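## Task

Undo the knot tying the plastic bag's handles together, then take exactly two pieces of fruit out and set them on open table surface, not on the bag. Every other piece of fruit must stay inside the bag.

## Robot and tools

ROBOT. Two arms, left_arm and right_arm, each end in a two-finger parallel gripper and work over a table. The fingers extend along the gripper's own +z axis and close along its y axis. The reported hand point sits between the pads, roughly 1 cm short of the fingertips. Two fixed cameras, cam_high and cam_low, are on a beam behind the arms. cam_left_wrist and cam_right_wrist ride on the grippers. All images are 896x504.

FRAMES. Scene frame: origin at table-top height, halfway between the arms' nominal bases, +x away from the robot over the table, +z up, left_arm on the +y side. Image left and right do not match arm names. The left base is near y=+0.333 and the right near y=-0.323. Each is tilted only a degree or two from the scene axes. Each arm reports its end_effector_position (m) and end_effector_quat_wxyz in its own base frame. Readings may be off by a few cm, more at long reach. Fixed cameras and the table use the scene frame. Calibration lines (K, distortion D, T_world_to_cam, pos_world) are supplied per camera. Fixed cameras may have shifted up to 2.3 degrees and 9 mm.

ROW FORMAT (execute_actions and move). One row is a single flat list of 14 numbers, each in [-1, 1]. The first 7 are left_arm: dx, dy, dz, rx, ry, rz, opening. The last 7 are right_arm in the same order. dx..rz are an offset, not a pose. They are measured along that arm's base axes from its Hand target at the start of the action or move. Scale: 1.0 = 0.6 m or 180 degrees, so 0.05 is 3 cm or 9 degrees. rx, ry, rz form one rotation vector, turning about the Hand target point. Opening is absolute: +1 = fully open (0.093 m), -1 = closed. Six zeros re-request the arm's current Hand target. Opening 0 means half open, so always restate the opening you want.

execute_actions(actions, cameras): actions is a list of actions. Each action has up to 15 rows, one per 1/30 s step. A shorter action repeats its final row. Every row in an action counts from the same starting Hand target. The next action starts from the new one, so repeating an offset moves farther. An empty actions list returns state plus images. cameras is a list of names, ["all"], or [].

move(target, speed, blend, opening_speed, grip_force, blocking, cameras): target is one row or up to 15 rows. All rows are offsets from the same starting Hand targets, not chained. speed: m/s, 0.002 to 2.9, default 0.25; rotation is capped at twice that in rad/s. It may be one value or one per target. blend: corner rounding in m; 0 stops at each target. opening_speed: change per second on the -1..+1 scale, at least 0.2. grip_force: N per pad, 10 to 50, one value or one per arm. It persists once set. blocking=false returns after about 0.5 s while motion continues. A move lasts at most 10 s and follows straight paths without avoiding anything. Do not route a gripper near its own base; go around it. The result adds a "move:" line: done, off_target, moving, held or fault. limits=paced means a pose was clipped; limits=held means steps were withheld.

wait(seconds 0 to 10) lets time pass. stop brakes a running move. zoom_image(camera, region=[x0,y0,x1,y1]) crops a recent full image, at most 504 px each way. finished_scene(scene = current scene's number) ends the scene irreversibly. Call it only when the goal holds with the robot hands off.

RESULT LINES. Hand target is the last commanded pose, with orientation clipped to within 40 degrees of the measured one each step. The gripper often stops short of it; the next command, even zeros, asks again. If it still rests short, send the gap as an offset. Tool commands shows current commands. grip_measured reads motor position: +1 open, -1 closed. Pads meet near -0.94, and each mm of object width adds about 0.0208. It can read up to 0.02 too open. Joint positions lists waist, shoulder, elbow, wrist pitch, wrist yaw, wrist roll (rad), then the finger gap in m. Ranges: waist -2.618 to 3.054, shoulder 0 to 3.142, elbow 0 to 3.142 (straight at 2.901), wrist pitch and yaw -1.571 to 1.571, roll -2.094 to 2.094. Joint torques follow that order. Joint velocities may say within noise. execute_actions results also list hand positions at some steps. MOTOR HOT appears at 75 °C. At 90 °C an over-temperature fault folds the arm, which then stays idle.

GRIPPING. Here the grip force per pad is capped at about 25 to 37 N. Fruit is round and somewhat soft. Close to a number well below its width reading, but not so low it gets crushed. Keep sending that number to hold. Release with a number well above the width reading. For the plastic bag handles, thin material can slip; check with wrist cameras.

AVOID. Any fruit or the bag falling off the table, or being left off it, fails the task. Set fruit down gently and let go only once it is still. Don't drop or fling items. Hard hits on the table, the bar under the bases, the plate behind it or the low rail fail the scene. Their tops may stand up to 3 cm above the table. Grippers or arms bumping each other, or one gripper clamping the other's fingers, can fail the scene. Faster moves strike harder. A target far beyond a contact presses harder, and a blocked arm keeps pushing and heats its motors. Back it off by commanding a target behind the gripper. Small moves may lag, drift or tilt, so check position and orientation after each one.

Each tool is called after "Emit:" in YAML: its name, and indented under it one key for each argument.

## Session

Emit:
execute_actions:
  actions: []

Emit:
zoom_image:
  camera: "cam_high"
  region: [320, 160, 560, 320]

Scene clock: 0.00 s.
left_arm: end_effector_position=(+0.3868, -0.0039, +0.0857) grip_measured=+1.000 end_effector_quat_wxyz=(+0.587, -0.009, +0.808, +0.048) | right_arm: end_effector_position=(+0.3867, -0.0265, +0.0821) grip_measured=+1.000 end_effector_quat_wxyz=(+0.551, +0.024, +0.834, -0.024)
Joint positions: left_arm=[-0.082 1.607 0.328 0.964 -0.166 0.017 0.093] | right_arm=[-0.065 1.538 0.38 0.754 0.007 -0.012 0.093]
Joint velocities: within noise
Joint torques (N m): no reading
Heat: left arm: 25 °C; right arm: 26 °C.
Hand target: left_arm +0.3875, -0.0054, +0.0867; +0.588, -0.007, +0.808, +0.046 | right_arm +0.3887, -0.0247, +0.0860; +0.555, +0.022, +0.831, -0.022
Tool commands: left_gripper/opening=+1.0 right_gripper/opening=+1.0
camera_calibration:
cam_left_wrist: T_world_to_cam=[[0.0686596, -0.996827, -0.0402746, -0.0281183], [-0.666273, -0.0157698, -0.745541, 0.360973], [0.74254, 0.0780224, -0.665242, -0.144882], [0, 0, 0, 1]] pos_world=[0.350018, -0.0110326, 0.171606]
cam_right_wrist: T_world_to_cam=[[-0.0865711, -0.99537, 0.0417695, -0.000657367], [-0.751188, 0.037679, -0.659012, 0.385118], [0.654387, -0.0884282, -0.750971, -0.104223], [0, 0, 0, 1]] pos_world=[0.357441, -0.0243814, 0.175557]

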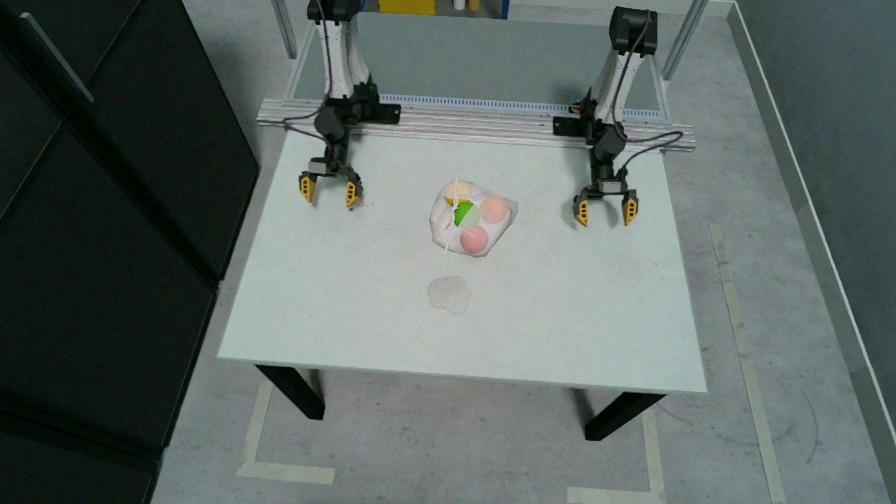

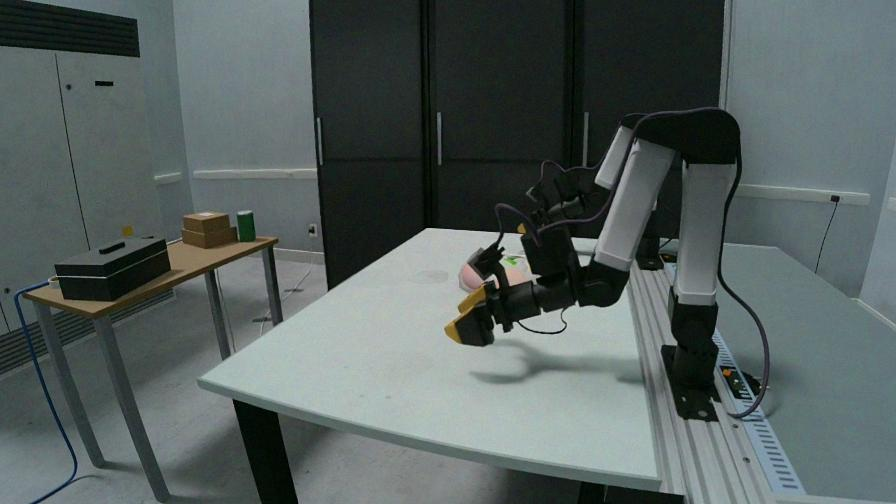

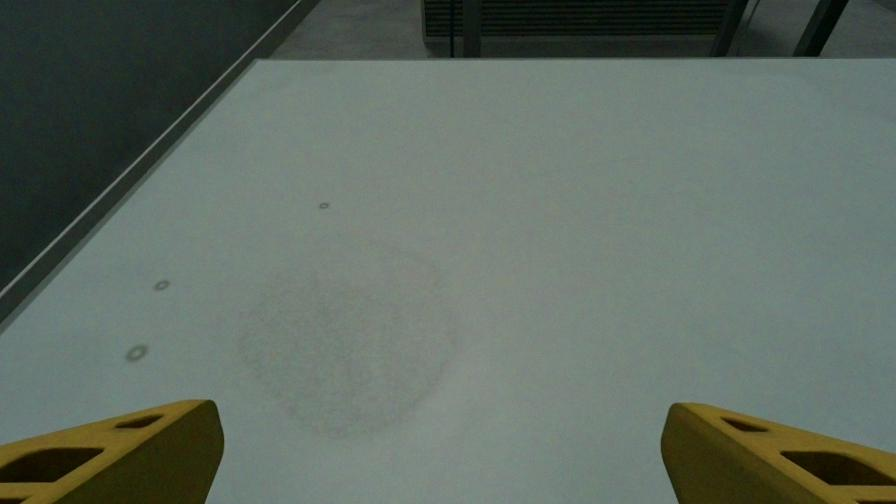

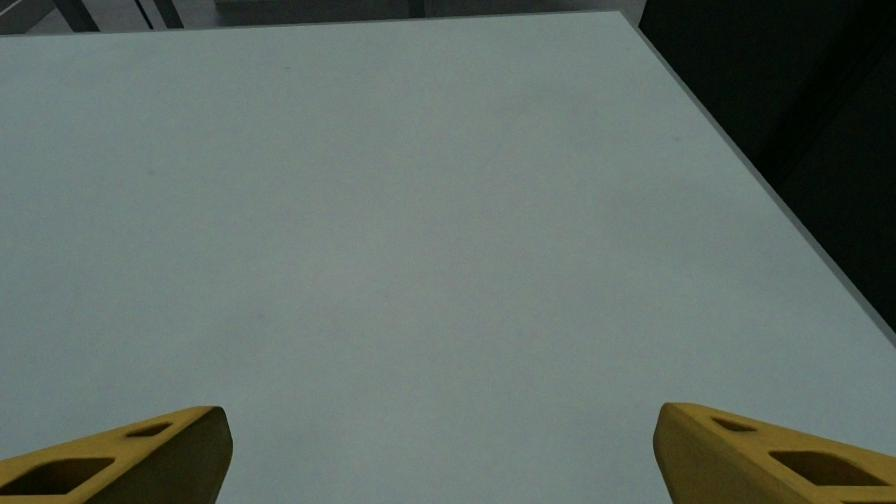

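Scaled by 2.100 from the camera's 896x504 image, which has a finer 1280x720 frame.

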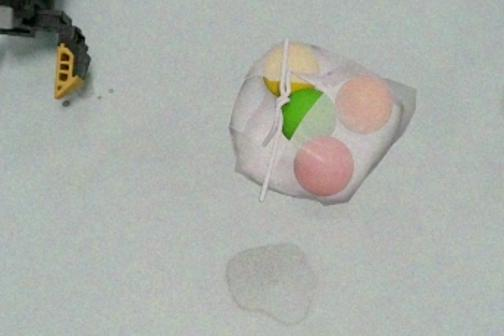

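Emit:
move:
  target:
    - [0,0,0.2,0,0,0,1,0,0,0.1,0,0,0,1]
    - [-0.23,-0.38,0.22,0.058,0.346,-0.153,1,0,0,0.1,0,0,0,1]
  blend: [0.04,0]
  cameras: ["cam_left_wrist","cam_right_wrist","cam_low"]

Scene clock: 5.07 s.
left_arm: end_effector_position=(+0.2516, -0.2278, +0.2174) grip_measured=+1.000 end_effector_quat_wxyz=(+0.089, +0.251, +0.964, -0.016) | right_arm: end_effector_position=(+0.3843, -0.0263, +0.1314) grip_measured=+1.000 end_effector_quat_wxyz=(+0.544, +0.024, +0.839, -0.024)
Joint positions: left_arm=[-0.765 1.719 1.807 -1.487 -0.059 -0.25 0.093] | right_arm=[-0.065 1.315 0.492 0.402 0.007 -0.012 0.093]
Joint torques (N m): left_arm=[-0.54 -6.35 8.29 0.7 0.13 -0.11] | right_arm=[0.02 -5.24 9.35 1.83 0.06 0.04]
Heat: left arm: 26 °C; right arm: 27 °C.
Hand target: left_arm +0.2494, -0.2335, +0.2187; +0.083, +0.251, +0.964, -0.022 | right_arm +0.3886, -0.0247, +0.1459; +0.555, +0.022, +0.831, -0.022
Off the commanded pose: left_arm 0.006 m, 1 deg | right_arm 0.015 m, 2 deg.
move: off_target (right_arm)
camera_calibration:
cam_left_wrist: T_world_to_cam=[[-0.466889, -0.884315, 0.00117943, -0.0853711], [-0.859716, 0.454212, 0.233623, 0.308468], [-0.207132, 0.108062, -0.972327, 0.373131], [0, 0, 0, 1]] pos_world=[0.302623, -0.255926, 0.29084]
cam_right_wrist: T_world_to_cam=[[-0.0858413, -0.995415, 0.0421889, -0.00307167], [-0.762411, 0.0383702, -0.645954, 0.418386], [0.641374, -0.0876148, -0.76221, -0.0590452], [0, 0, 0, 1]] pos_world=[0.356589, -0.0242844, 0.225383]
Images, in order (width x height): cam_low 896x504, cam_left_wrist 896x504, cam_right_wrist 896x504.

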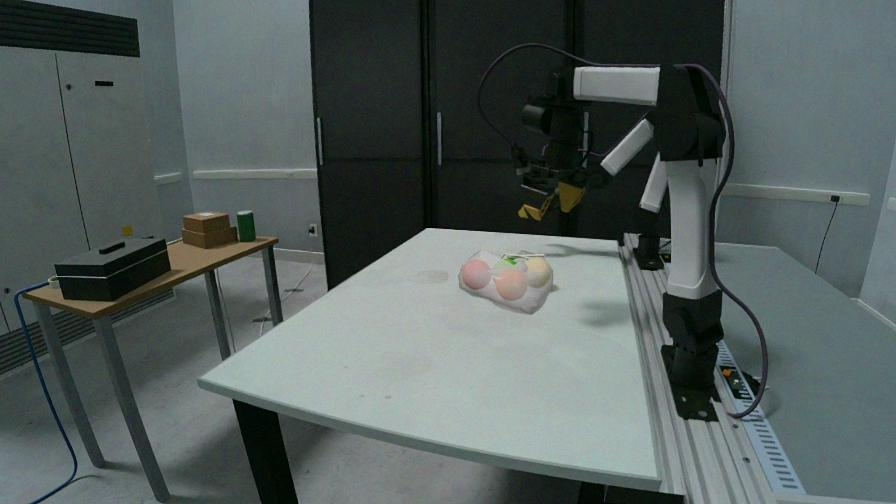

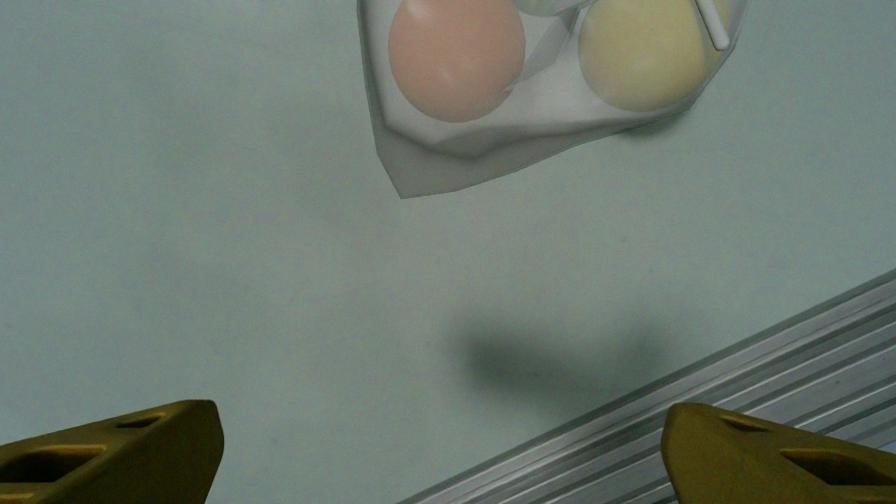

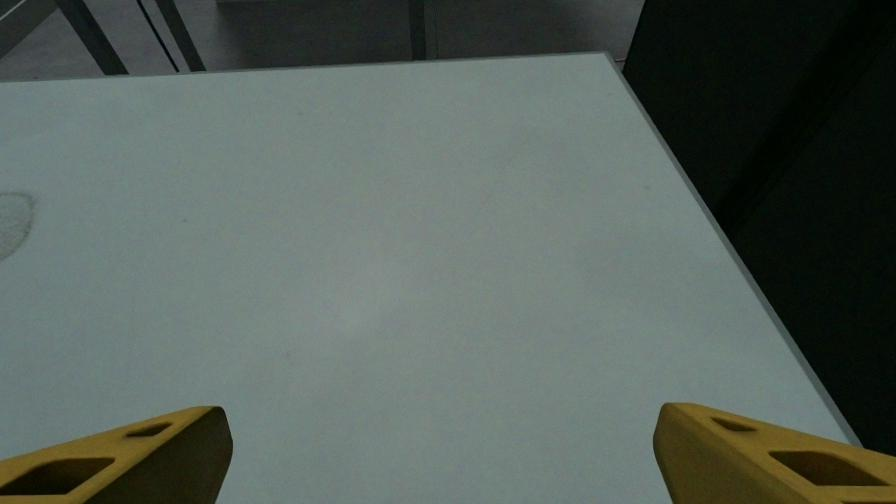

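Emit:
move:
  target: [0.12,-0.09,-0.02,0,0,0,1,0,0,0.0,0,0,0,1]
  cameras: ["cam_left_wrist"]

Emit:
zoom_image:
  camera: "cam_left_wrist"
  region: [300, 20, 800, 420]

Scene clock: 6.67 s.
left_arm: end_effector_position=(+0.3219, -0.2859, +0.2043) grip_measured=+1.000 end_effector_quat_wxyz=(+0.096, +0.246, +0.964, -0.021) | right_arm: end_effector_position=(+0.3843, -0.0263, +0.1314) grip_measured=+1.000 end_effector_quat_wxyz=(+0.544, +0.024, +0.839, -0.024)
Joint positions: left_arm=[-0.747 2.101 2.273 -1.552 -0.054 -0.242 0.093] | right_arm=[-0.065 1.315 0.492 0.402 0.007 -0.012 0.093]
Joint torques (N m): left_arm=[0.44 -9.92 7.91 0.71 0.13 0.12] | right_arm=[0.01 -5.29 9.4 1.83 0.07 0.04]
Heat: left arm: 27 °C; right arm: 28 °C.
Hand target: left_arm +0.3214, -0.2874, +0.2066; +0.082, +0.251, +0.964, -0.022 | right_arm +0.3886, -0.0247, +0.1459; +0.555, +0.022, +0.831, -0.022
Off the commanded pose: left_arm 0.003 m, 2 deg | right_arm 0.015 m, 2 deg.
joint sent to its limit (left arm) — joint 4 (wrist pitch), lower limit. The joint targets still meet the commanded pose.
move: off_target (right_arm)
camera_calibration:
cam_left_wrist: T_world_to_cam=[[-0.458758, -0.888517, 0.00883674, -0.109299], [-0.8662, 0.449408, 0.218473, 0.402176], [-0.198088, 0.0925718, -0.975803, 0.374604], [0, 0, 0, 1]] pos_world=[0.372428, -0.312533, 0.278641]
Images, in order (width x height): cam_left_wrist 896x504.

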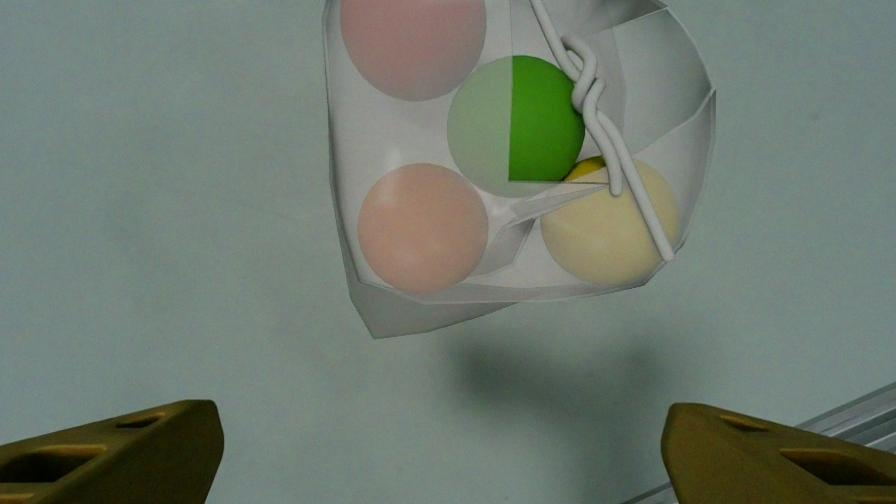

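Scaled by 1.008 from the camera's 896x504 image, which has a finer 1280x720 frame.

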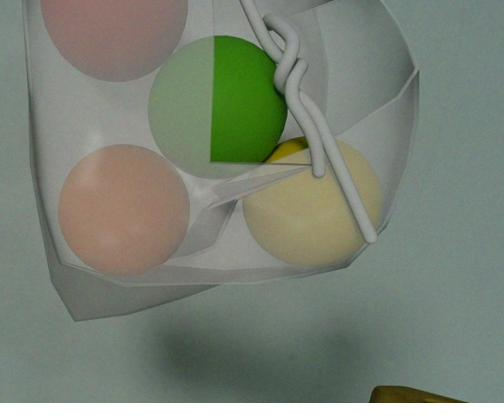

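Move further to see the knot fully.

Emit:
move:
  target: [0.05,-0.06,-0.05,0,0,0,1,0,0,0.0,0,0,0,1]
  cameras: ["cam_left_wrist"]

Emit:
zoom_image:
  camera: "cam_left_wrist"
  region: [400, 0, 780, 400]

Scene clock: 8.00 s.
left_arm: end_effector_position=(+0.3545, -0.3161, +0.1753) grip_measured=+1.000 end_effector_quat_wxyz=(+0.099, +0.246, +0.964, -0.023) | right_arm: end_effector_position=(+0.3843, -0.0263, +0.1314) grip_measured=+1.000 end_effector_quat_wxyz=(+0.544, +0.024, +0.839, -0.024)
Joint positions: left_arm=[-0.747 2.311 2.497 -1.561 -0.054 -0.242 0.093] | right_arm=[-0.065 1.315 0.492 0.402 0.007 -0.012 0.093]
Joint torques (N m): left_arm=[-0.76 -11.33 7.91 0.78 0.09 0] | right_arm=[-0.01 -5.41 9.32 1.82 0.05 0.04]
Heat: left arm: 27 °C; right arm: 28 °C.
Hand target: left_arm +0.3514, -0.3235, +0.1766; +0.083, +0.251, +0.964, -0.022 | right_arm +0.3886, -0.0247, +0.1459; +0.555, +0.022, +0.831, -0.022
Off the commanded pose: left_arm 0.008 m, 2 deg | right_arm 0.015 m, 2 deg.
joint sent to its limit (left arm) — joint 4 (wrist pitch), lower limit. The joint targets still meet the commanded pose.
move: off_target (right_arm)
camera_calibration:
cam_left_wrist: T_world_to_cam=[[-0.458736, -0.88851, 0.0105253, -0.12118], [-0.867275, 0.450287, 0.212309, 0.452011], [-0.193378, 0.0882656, -0.977146, 0.352692], [0, 0, 0, 1]] pos_world=[0.404631, -0.342335, 0.249941]
Images, in order (width x height): cam_left_wrist 896x504.

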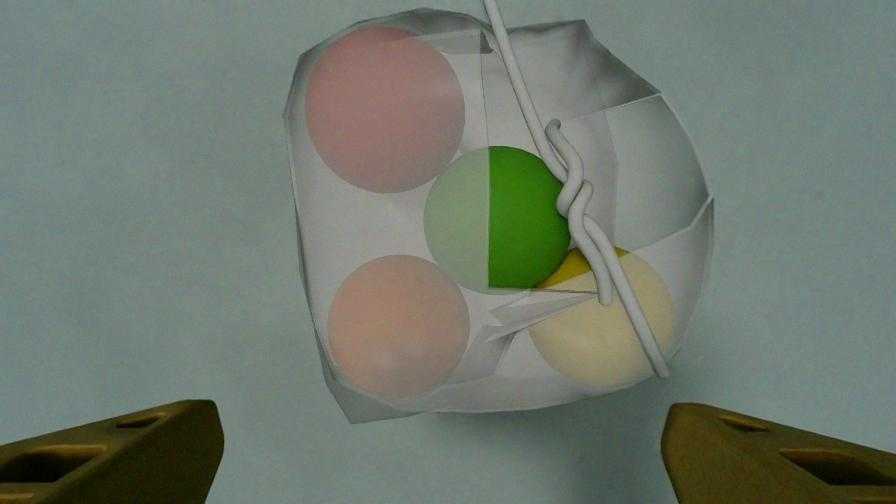

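Scaled by 1.260 from the camera's 896x504 image, which has a finer 1280x720 frame.

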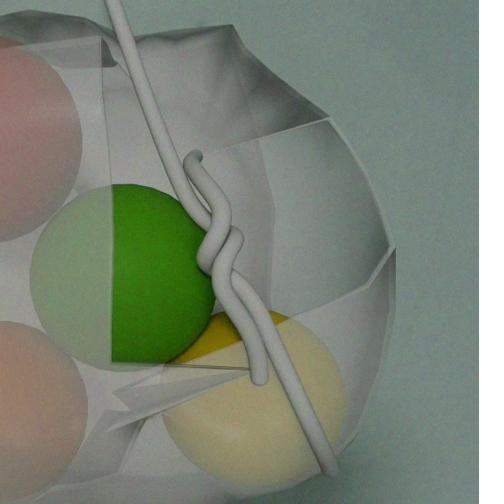

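Emit:
move:
  target:
    - [-0.22,0.26,0.05,0,0,0,1,0,0,0.1,0,0,0,1]
    - [-0.22,0.26,0.05,0,0,0,1,-0.067,0.5,0.08,0.094,0.309,-0.132,1]
  blend: [0.03,0]
  cameras: ["cam_right_wrist","cam_low"]

Scene clock: 14.83 s.
left_arm: end_effector_position=(+0.2242, -0.1700, +0.2103) grip_measured=+1.000 end_effector_quat_wxyz=(+0.094, +0.248, +0.964, -0.020) | right_arm: end_effector_position=(+0.3491, +0.2698, +0.1978) grip_measured=+1.000 end_effector_quat_wxyz=(+0.126, +0.244, +0.961, +0.024)
Joint positions: left_arm=[-0.673 1.474 1.524 -1.433 -0.041 -0.167 0.093] | right_arm=[0.727 2.15 2.313 -1.551 0.182 1.207 0.093]
Joint torques (N m): left_arm=[0.68 -6.04 4.63 0.77 0.16 0.13] | right_arm=[0.18 -7.5 8.18 0.53 0.17 0.12]
Heat: left arm: 27 °C; right arm: 29 °C.
Hand target: left_arm +0.2194, -0.1675, +0.2067; +0.083, +0.251, +0.964, -0.022 | right_arm +0.3484, +0.2753, +0.1938; +0.083, +0.250, +0.964, -0.022
Off the commanded pose: left_arm 0.007 m, 1 deg | right_arm 0.007 m, 7 deg.
joint sent to its limit (right arm) — joint 4 (wrist pitch), lower limit. The joint targets are off in orientation, not in position.
move: off_target (right_arm)
camera_calibration:
cam_right_wrist: T_world_to_cam=[[-0.45427, -0.887742, -0.0745135, 0.408429], [-0.877342, 0.431289, 0.210383, 0.187808], [-0.154629, 0.160945, -0.974775, 0.292904], [0, 0, 0, 1]] pos_world=[0.3956, 0.234438, 0.276437]
Images, in order (width x height): cam_low 896x504, cam_right_wrist 896x504.

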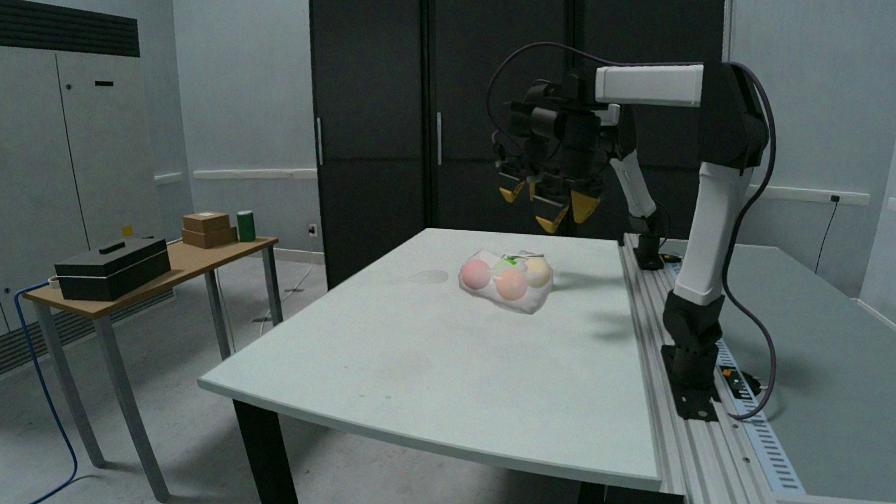

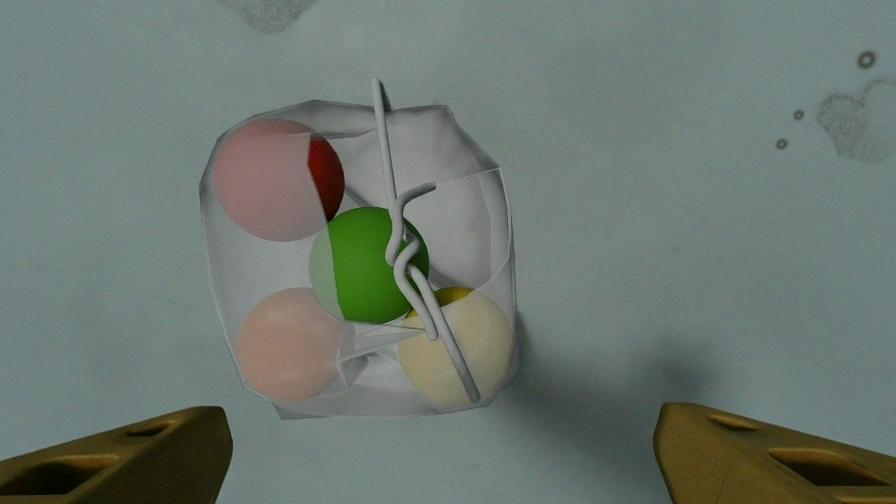

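Emit:
move:
  target: [0,0,0,0,0,0,1,0.04,-0.005,-0.125,0,0,-0.25,-0.2]
  cameras: ["cam_right_wrist","cam_left_wrist"]

Scene clock: 20.80 s.
left_arm: end_effector_position=(+0.2242, -0.1700, +0.2103) grip_measured=+1.000 end_effector_quat_wxyz=(+0.094, +0.248, +0.964, -0.020) | right_arm: end_effector_position=(+0.3715, +0.2682, +0.1225) grip_measured=-0.199 end_effector_quat_wxyz=(+0.087, +0.594, +0.799, -0.009)
Joint positions: left_arm=[-0.673 1.474 1.524 -1.433 -0.041 -0.167 0.093] | right_arm=[0.689 2.356 2.365 -1.554 0.174 1.965 0.036]
Joint torques (N m): left_arm=[0.69 -6.06 4.63 0.75 0.14 0.12] | right_arm=[-0.2 -8.73 8.4 0.19 0.15 0.13]
Heat: left arm: 28 °C; right arm: 29 °C.
Hand target: left_arm +0.2194, -0.1675, +0.2067; +0.083, +0.251, +0.964, -0.022 | right_arm +0.3725, +0.2724, +0.1189; +0.068, +0.600, +0.795, -0.052
Off the commanded pose: left_arm 0.007 m, 1 deg | right_arm 0.006 m, 5 deg.
joint sent to its limit (right arm) — joint 4 (wrist pitch), lower limit. The joint targets are off in orientation, not in position.
move: off_target (right_arm)
camera_calibration:
cam_left_wrist: T_world_to_cam=[[-0.460653, -0.887556, 0.00648272, -0.0501193], [-0.864312, 0.450227, 0.224191, 0.262497], [-0.201901, 0.0976713, -0.974524, 0.351828], [0, 0, 0, 1]] pos_world=[0.274826, -0.19703, 0.284341]
cam_right_wrist: T_world_to_cam=[[-0.949749, -0.307451, -0.0587367, 0.438105], [-0.310893, 0.904768, 0.291104, -0.123316], [-0.036357, 0.294736, -0.954887, 0.140988], [0, 0, 0, 1]] pos_world=[0.382878, 0.204714, 0.196258]
Images, in order (width x height): cam_left_wrist 896x504, cam_right_wrist 896x504.

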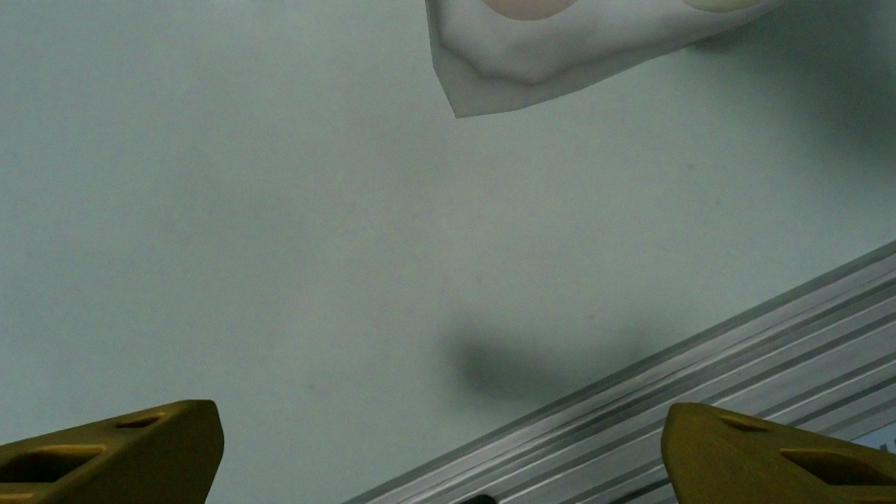

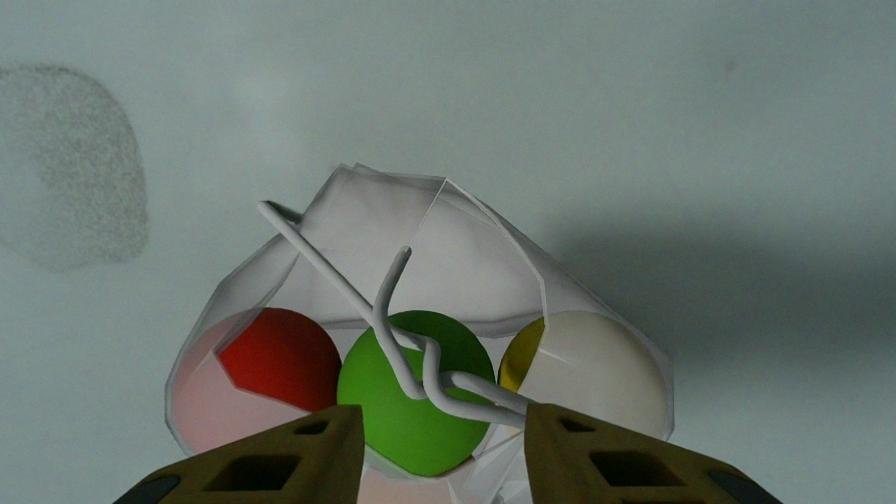

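Emit:
move:
  target:
    - [0,0,0,0,0,0,1,0.036,-0.025,-0.05,0,0,0,-0.2]
    - [0,0,0,0,0,0,1,0.036,-0.012,-0.145,0,0,0,-0.2]
  speed: 0.12
  cameras: ["cam_right_wrist"]

Scene clock: 23.37 s.
left_arm: end_effector_position=(+0.2242, -0.1700, +0.2103) grip_measured=+1.000 end_effector_quat_wxyz=(+0.094, +0.248, +0.964, -0.020) | right_arm: end_effector_position=(+0.3950, +0.2566, +0.0425) grip_measured=-0.199 end_effector_quat_wxyz=(+0.073, +0.601, +0.794, -0.055)
Joint positions: left_arm=[-0.673 1.474 1.524 -1.433 -0.041 -0.167 0.093] | right_arm=[0.637 2.514 2.327 -1.448 0.171 1.939 0.036]
Joint torques (N m): left_arm=[0.65 -6.04 4.67 0.77 0.15 0.13] | right_arm=[0.64 -9.88 5.96 0.31 0.12 0.12]
Heat: left arm: 28 °C; right arm: 29 °C.
Hand target: left_arm +0.2194, -0.1675, +0.2067; +0.083, +0.251, +0.964, -0.022 | right_arm +0.3941, +0.2651, +0.0319; +0.068, +0.600, +0.795, -0.052
Off the commanded pose: left_arm 0.007 m, 1 deg | right_arm 0.014 m, 1 deg.
move: off_target (right_arm)
camera_calibration:
cam_right_wrist: T_world_to_cam=[[-0.958615, -0.283085, 0.0303257, 0.445683], [-0.265667, 0.927723, 0.262205, -0.104702], [-0.10236, 0.243297, -0.964536, 0.108496], [0, 0, 0, 1]] pos_world=[0.410529, 0.196903, 0.118586]
Images, in order (width x height): cam_right_wrist 896x504.

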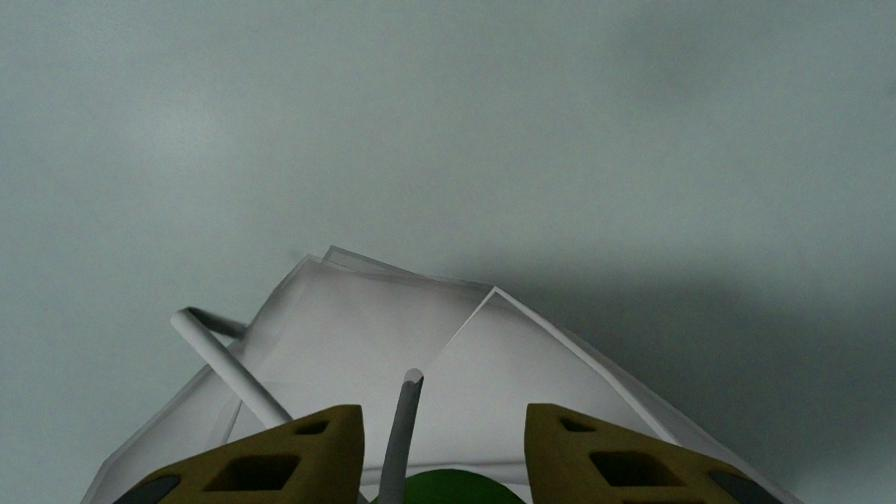

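Emit:
move:
  target:
    - [0,0,0,0,0,0,1,0.003,0.007,-0.018,0,0,0,-0.2]
    - [0,0,0,0,0,0,1,0.003,0.007,-0.018,0,0,0,-1]
  speed: 0.1
  opening_speed: 0.8
  cameras: ["cam_right_wrist"]

Scene clock: 25.73 s.
left_arm: end_effector_position=(+0.2242, -0.1700, +0.2103) grip_measured=+1.000 end_effector_quat_wxyz=(+0.094, +0.248, +0.964, -0.020) | right_arm: end_effector_position=(+0.3965, +0.2602, +0.0324) grip_measured=-0.985 end_effector_quat_wxyz=(+0.073, +0.602, +0.794, -0.055)
Joint positions: left_arm=[-0.673 1.474 1.524 -1.433 -0.041 -0.167 0.093] | right_arm=[0.641 2.536 2.327 -1.428 0.171 1.944 0]
Joint torques (N m): left_arm=[0.66 -6.02 4.68 0.76 0.13 0.13] | right_arm=[0.72 -9.66 6.45 0.34 0.13 0.14]
Heat: left arm: 28 °C; right arm: 29 °C.
Hand target: left_arm +0.2194, -0.1675, +0.2067; +0.083, +0.251, +0.964, -0.022 | right_arm +0.3959, +0.2693, +0.0212; +0.068, +0.600, +0.795, -0.052
Off the commanded pose: left_arm 0.007 m, 1 deg | right_arm 0.015 m, 1 deg.
move: off_target (right_arm); target 2's new opening was sent with right_arm's hand 0.015 m and 1 deg from that target
camera_calibration:
cam_right_wrist: T_world_to_cam=[[-0.958787, -0.282446, 0.0308605, 0.448236], [-0.264974, 0.928068, 0.261683, -0.105323], [-0.102552, 0.242721, -0.96466, 0.0982311], [0, 0, 0, 1]] pos_world=[0.411928, 0.200506, 0.108488]
Images, in order (width x height): cam_right_wrist 896x504.

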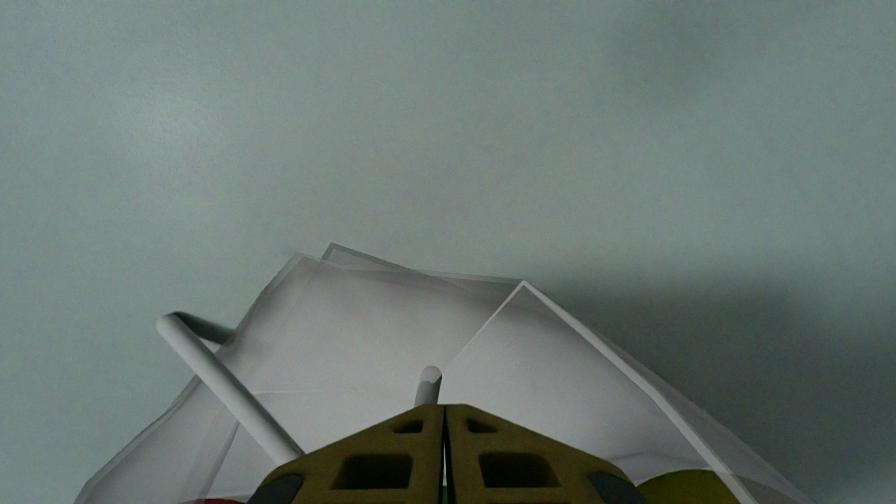

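Emit:
move:
  target:
    - [0,0,0,0,0,0,1,0.00,0,0.02,0,0,0,-0.4]
    - [0,0,0,0,0,0,1,0.002,-0.008,-0.022,0,0,0,-0.4]
    - [0,0,0,0,0,0,1,0.002,-0.008,-0.022,0,0,0,-1]
  speed: 0.1
  opening_speed: 0.8
  cameras: ["cam_right_wrist"]

Scene clock: 29.27 s.
left_arm: end_effector_position=(+0.2242, -0.1700, +0.2103) grip_measured=+1.000 end_effector_quat_wxyz=(+0.094, +0.248, +0.964, -0.020) | right_arm: end_effector_position=(+0.3972, +0.2607, +0.0176) grip_measured=-0.949 end_effector_quat_wxyz=(+0.074, +0.602, +0.794, -0.053)
Joint positions: left_arm=[-0.673 1.474 1.524 -1.433 -0.041 -0.167 0.093] | right_arm=[0.641 2.536 2.269 -1.366 0.171 1.944 0]
Joint torques (N m): left_arm=[0.66 -6.02 4.72 0.76 0.13 0.12] | right_arm=[-0.05 -10.55 5.33 0.37 0.15 0.03]
Heat: left arm: 28 °C; right arm: 29 °C.
Hand target: left_arm +0.2194, -0.1675, +0.2067; +0.083, +0.251, +0.964, -0.022 | right_arm +0.3971, +0.2645, +0.0079; +0.068, +0.600, +0.795, -0.052
Off the commanded pose: left_arm 0.007 m, 1 deg | right_arm 0.010 m, 1 deg.
move: done
camera_calibration:
cam_right_wrist: T_world_to_cam=[[-0.958863, -0.282525, 0.0276028, 0.449628], [-0.265725, 0.927525, 0.262845, -0.101373], [-0.0998625, 0.244697, -0.964443, 0.0823747], [0, 0, 0, 1]] pos_world=[0.412421, 0.2009, 0.0936801]
Images, in order (width x height): cam_right_wrist 896x504.

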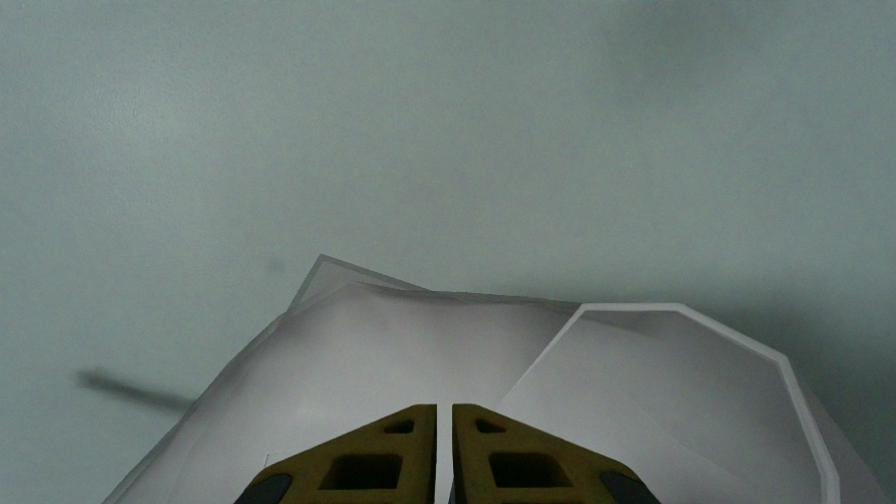

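Emit:
move:
  target: [0,0,0,0,0,0,1,0.02,-0.06,0.08,0,0,0,-1]
  speed: 0.08
  cameras: ["cam_right_wrist","cam_low"]

Emit:
zoom_image:
  camera: "cam_low"
  region: [400, 180, 620, 340]

Scene clock: 31.23 s.
left_arm: end_effector_position=(+0.2242, -0.1700, +0.2103) grip_measured=+1.000 end_effector_quat_wxyz=(+0.094, +0.248, +0.964, -0.020) | right_arm: end_effector_position=(+0.4055, +0.2224, +0.0300) grip_measured=-0.949 end_effector_quat_wxyz=(+0.062, +0.602, +0.792, -0.079)
Joint positions: left_arm=[-0.673 1.474 1.524 -1.433 -0.041 -0.167 0.093] | right_arm=[0.564 2.52 2.285 -1.441 0.171 1.872 0]
Joint torques (N m): left_arm=[0.64 -6.04 4.66 0.76 0.14 0.12] | right_arm=[0.03 -15.34 8.2 -0.08 0.17 -0.04]
Heat: left arm: 28 °C; right arm: 30 °C.
Hand target: left_arm +0.2194, -0.1675, +0.2067; +0.083, +0.251, +0.964, -0.022 | right_arm +0.4090, +0.2285, +0.0559; +0.068, +0.600, +0.795, -0.052
Off the commanded pose: left_arm 0.007 m, 1 deg | right_arm 0.027 m, 3 deg.
move: off_target (right_arm)
camera_calibration:
cam_right_wrist: T_world_to_cam=[[-0.958125, -0.274375, 0.0819461, 0.442669], [-0.246629, 0.936117, 0.250718, -0.0761719], [-0.145502, 0.220009, -0.964586, 0.128528], [0, 0, 0, 1]] pos_world=[0.424047, 0.164486, 0.106799]
Images, in order (width x height): cam_low 896x504, cam_right_wrist 896x504.

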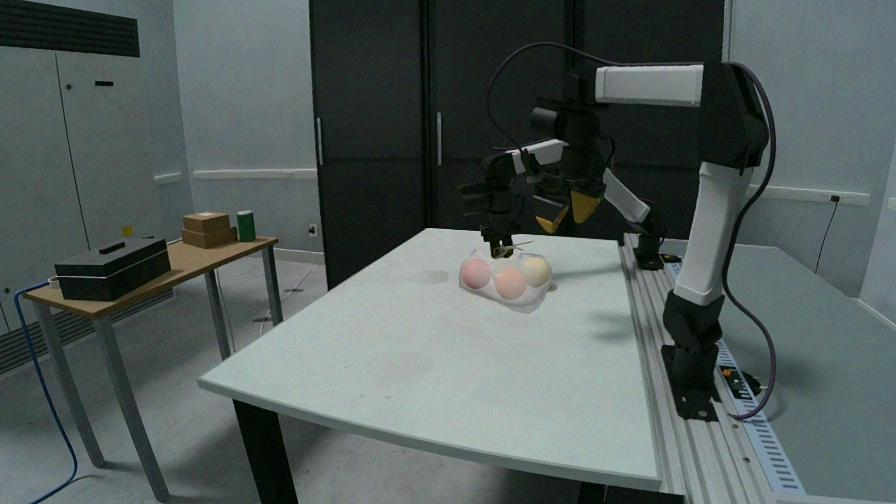

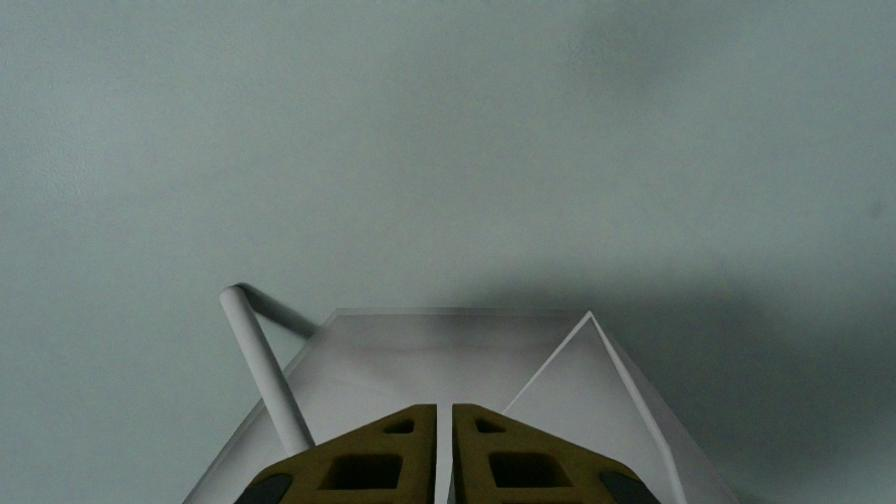

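Scaled by 2.291 from the camera's 896x504 image, which has a finer 1280x720 frame.

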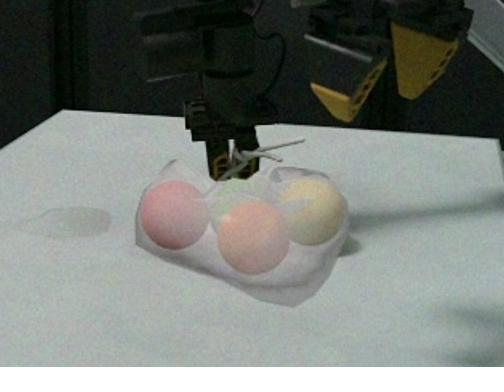

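Emit:
move:
  target: [0,0,0,0,0,0,1,0.03,-0.12,0.04,0,0,0,-1]
  speed: 0.08
  cameras: ["cam_right_wrist","cam_low","cam_high"]

Emit:
zoom_image:
  camera: "cam_low"
  region: [400, 180, 620, 340]

Emit:
zoom_image:
  camera: "cam_high"
  region: [380, 160, 560, 290]

Scene clock: 33.40 s.
left_arm: end_effector_position=(+0.2242, -0.1700, +0.2103) grip_measured=+1.000 end_effector_quat_wxyz=(+0.094, +0.248, +0.964, -0.020) | right_arm: end_effector_position=(+0.4276, +0.1537, +0.0624) grip_measured=-0.949 end_effector_quat_wxyz=(+0.059, +0.604, +0.792, -0.069)
Joint positions: left_arm=[-0.673 1.474 1.524 -1.433 -0.041 -0.167 0.093] | right_arm=[0.408 2.411 2.219 -1.442 0.171 1.717 0]
Joint torques (N m): left_arm=[0.68 -6.04 4.72 0.76 0.14 0.13] | right_arm=[0.23 -14.93 5.11 0.16 0.23 -0.01]
Heat: left arm: 28 °C; right arm: 31 °C.
Hand target: left_arm +0.2194, -0.1675, +0.2067; +0.083, +0.251, +0.964, -0.022 | right_arm +0.4270, +0.1565, +0.0799; +0.068, +0.600, +0.795, -0.052
Off the commanded pose: left_arm 0.007 m, 1 deg | right_arm 0.018 m, 2 deg.
move: off_target (right_arm)
camera_calibration:
cam_right_wrist: T_world_to_cam=[[-0.959496, -0.273063, 0.0693096, 0.443528], [-0.245995, 0.931973, 0.266293, -0.0150701], [-0.13731, 0.238457, -0.961397, 0.171606], [0, 0, 0, 1]] pos_world=[0.445419, 0.0942356, 0.138253]
Images, in order (width x height): cam_high 896x504, cam_low 896x504, cam_right_wrist 896x504.

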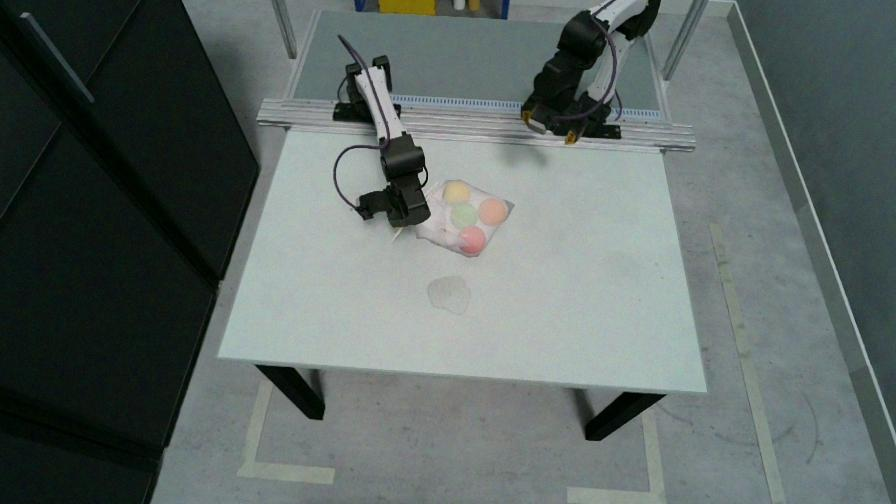

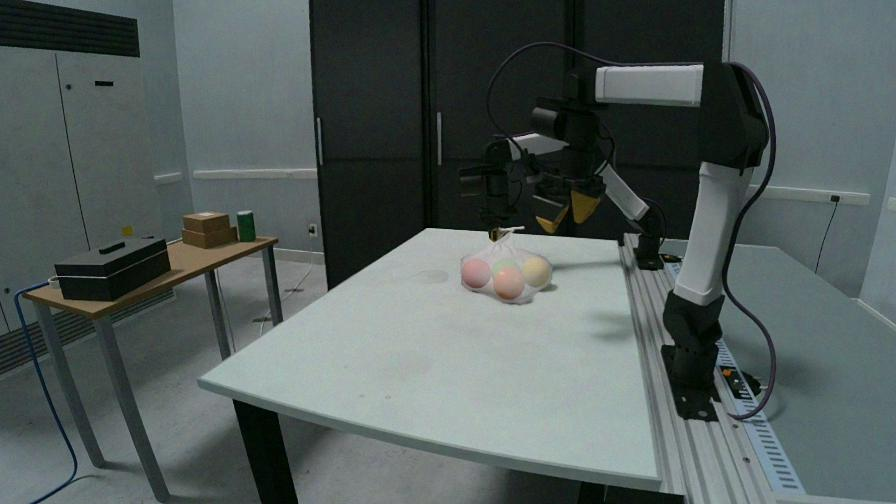

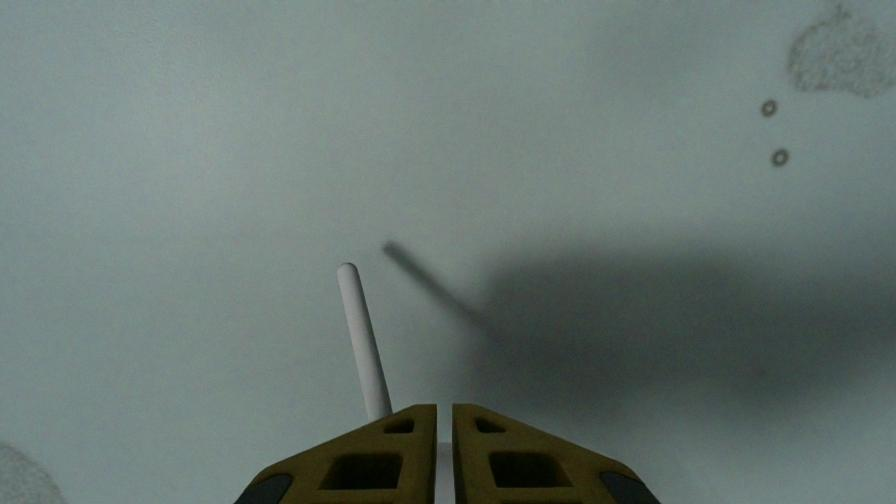

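Scaled by 2.291 from the camera's 896x504 image, which has a finer 1280x720 frame.

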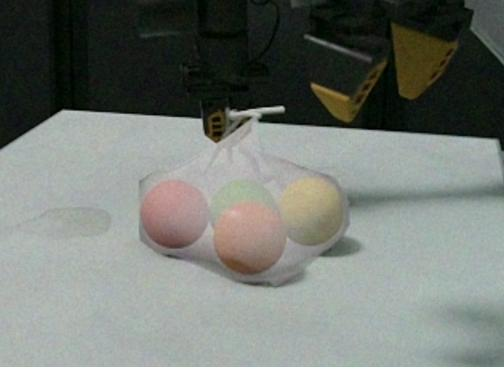

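Scaled by 2.800 from the camera's 896x504 image, which has a finer 1280x720 frame.

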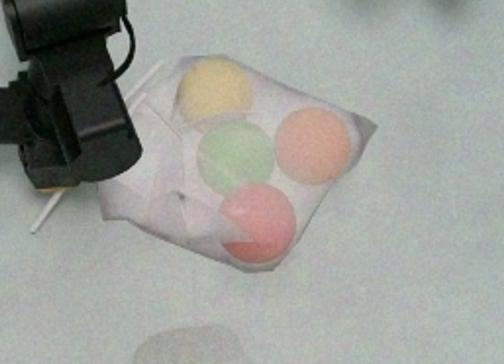

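Emit:
move:
  target:
    - [0,0,0,0,0,0,1,-0.02,0.05,0.17,0,0,0,-1]
    - [0,0,0,0,0,0,1,-0.05,0.22,0.17,0,0,0,-1]
    - [0,0,0,0,0,0,1,-0.05,0.24,0.08,0,0,0,-1]
  speed: 0.1
  blend: [0.03,0.03,0]
  cameras: ["cam_right_wrist","cam_low","cam_left_wrist"]

Emit:
zoom_image:
  camera: "cam_low"
  region: [400, 160, 620, 340]

Scene clock: 37.70 s.
left_arm: end_effector_position=(+0.2242, -0.1700, +0.2103) grip_measured=+1.000 end_effector_quat_wxyz=(+0.094, +0.248, +0.964, -0.020) | right_arm: end_effector_position=(+0.3990, +0.2937, +0.1314) grip_measured=-0.949 end_effector_quat_wxyz=(+0.100, +0.593, +0.797, +0.047)
Joint positions: left_arm=[-0.673 1.474 1.524 -1.433 -0.041 -0.167 0.093] | right_arm=[0.693 2.463 2.586 -1.554 0.171 1.96 0]
Joint torques (N m): left_arm=[0.68 -6.01 4.66 0.76 0.15 0.12] | right_arm=[0.61 -9.62 8.24 0.42 0.2 0.13]
Heat: left arm: 28 °C; right arm: 32 °C.
Hand target: left_arm +0.2194, -0.1675, +0.2067; +0.083, +0.251, +0.964, -0.022 | right_arm +0.3971, +0.3005, +0.1280; +0.068, +0.600, +0.795, -0.052
Off the commanded pose: left_arm 0.007 m, 1 deg | right_arm 0.008 m, 12 deg.
joint sent to its limit (right arm) — joint 4 (wrist pitch), lower limit. The joint targets are off in orientation, not in position.
move: off_target (right_arm); blend cut to 0.0277 m at target 2
camera_calibration:
cam_left_wrist: T_world_to_cam=[[-0.460653, -0.887556, 0.00648272, -0.0501193], [-0.864312, 0.450227, 0.224191, 0.262497], [-0.201901, 0.0976713, -0.974524, 0.351828], [0, 0, 0, 1]] pos_world=[0.274826, -0.19703, 0.284341]
cam_right_wrist: T_world_to_cam=[[-0.937574, -0.307313, -0.16283, 0.481361], [-0.345238, 0.878961, 0.328995, -0.124059], [0.0420169, 0.364672, -0.930188, 0.087889], [0, 0, 0, 1]] pos_world=[0.404789, 0.224921, 0.200948]
Images, in order (width x height): cam_low 896x504, cam_left_wrist 896x504, cam_right_wrist 896x504.

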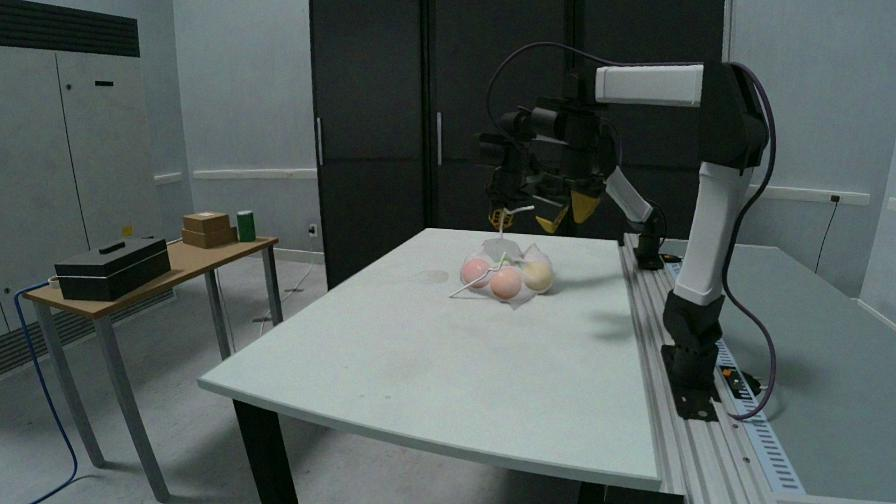

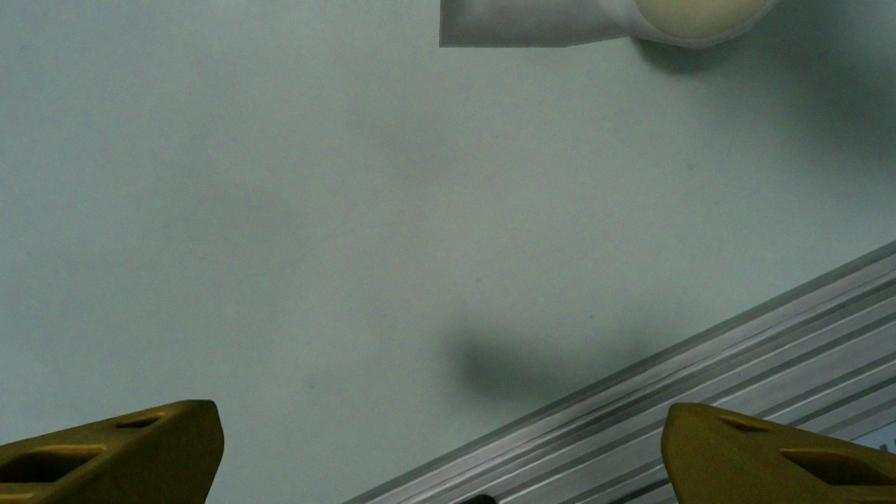

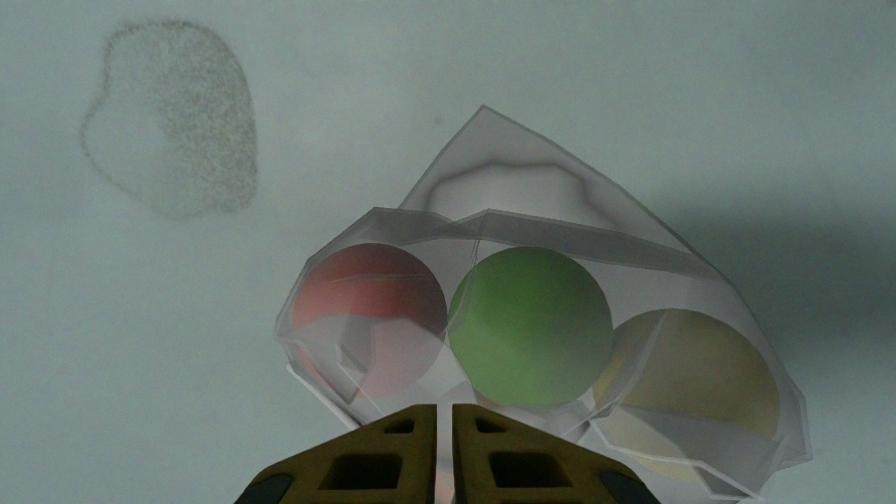

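Scaled by 2.291 from the camera's 896x504 image, which has a finer 1280x720 frame.

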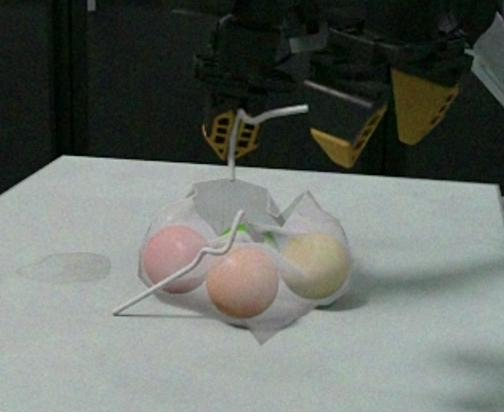

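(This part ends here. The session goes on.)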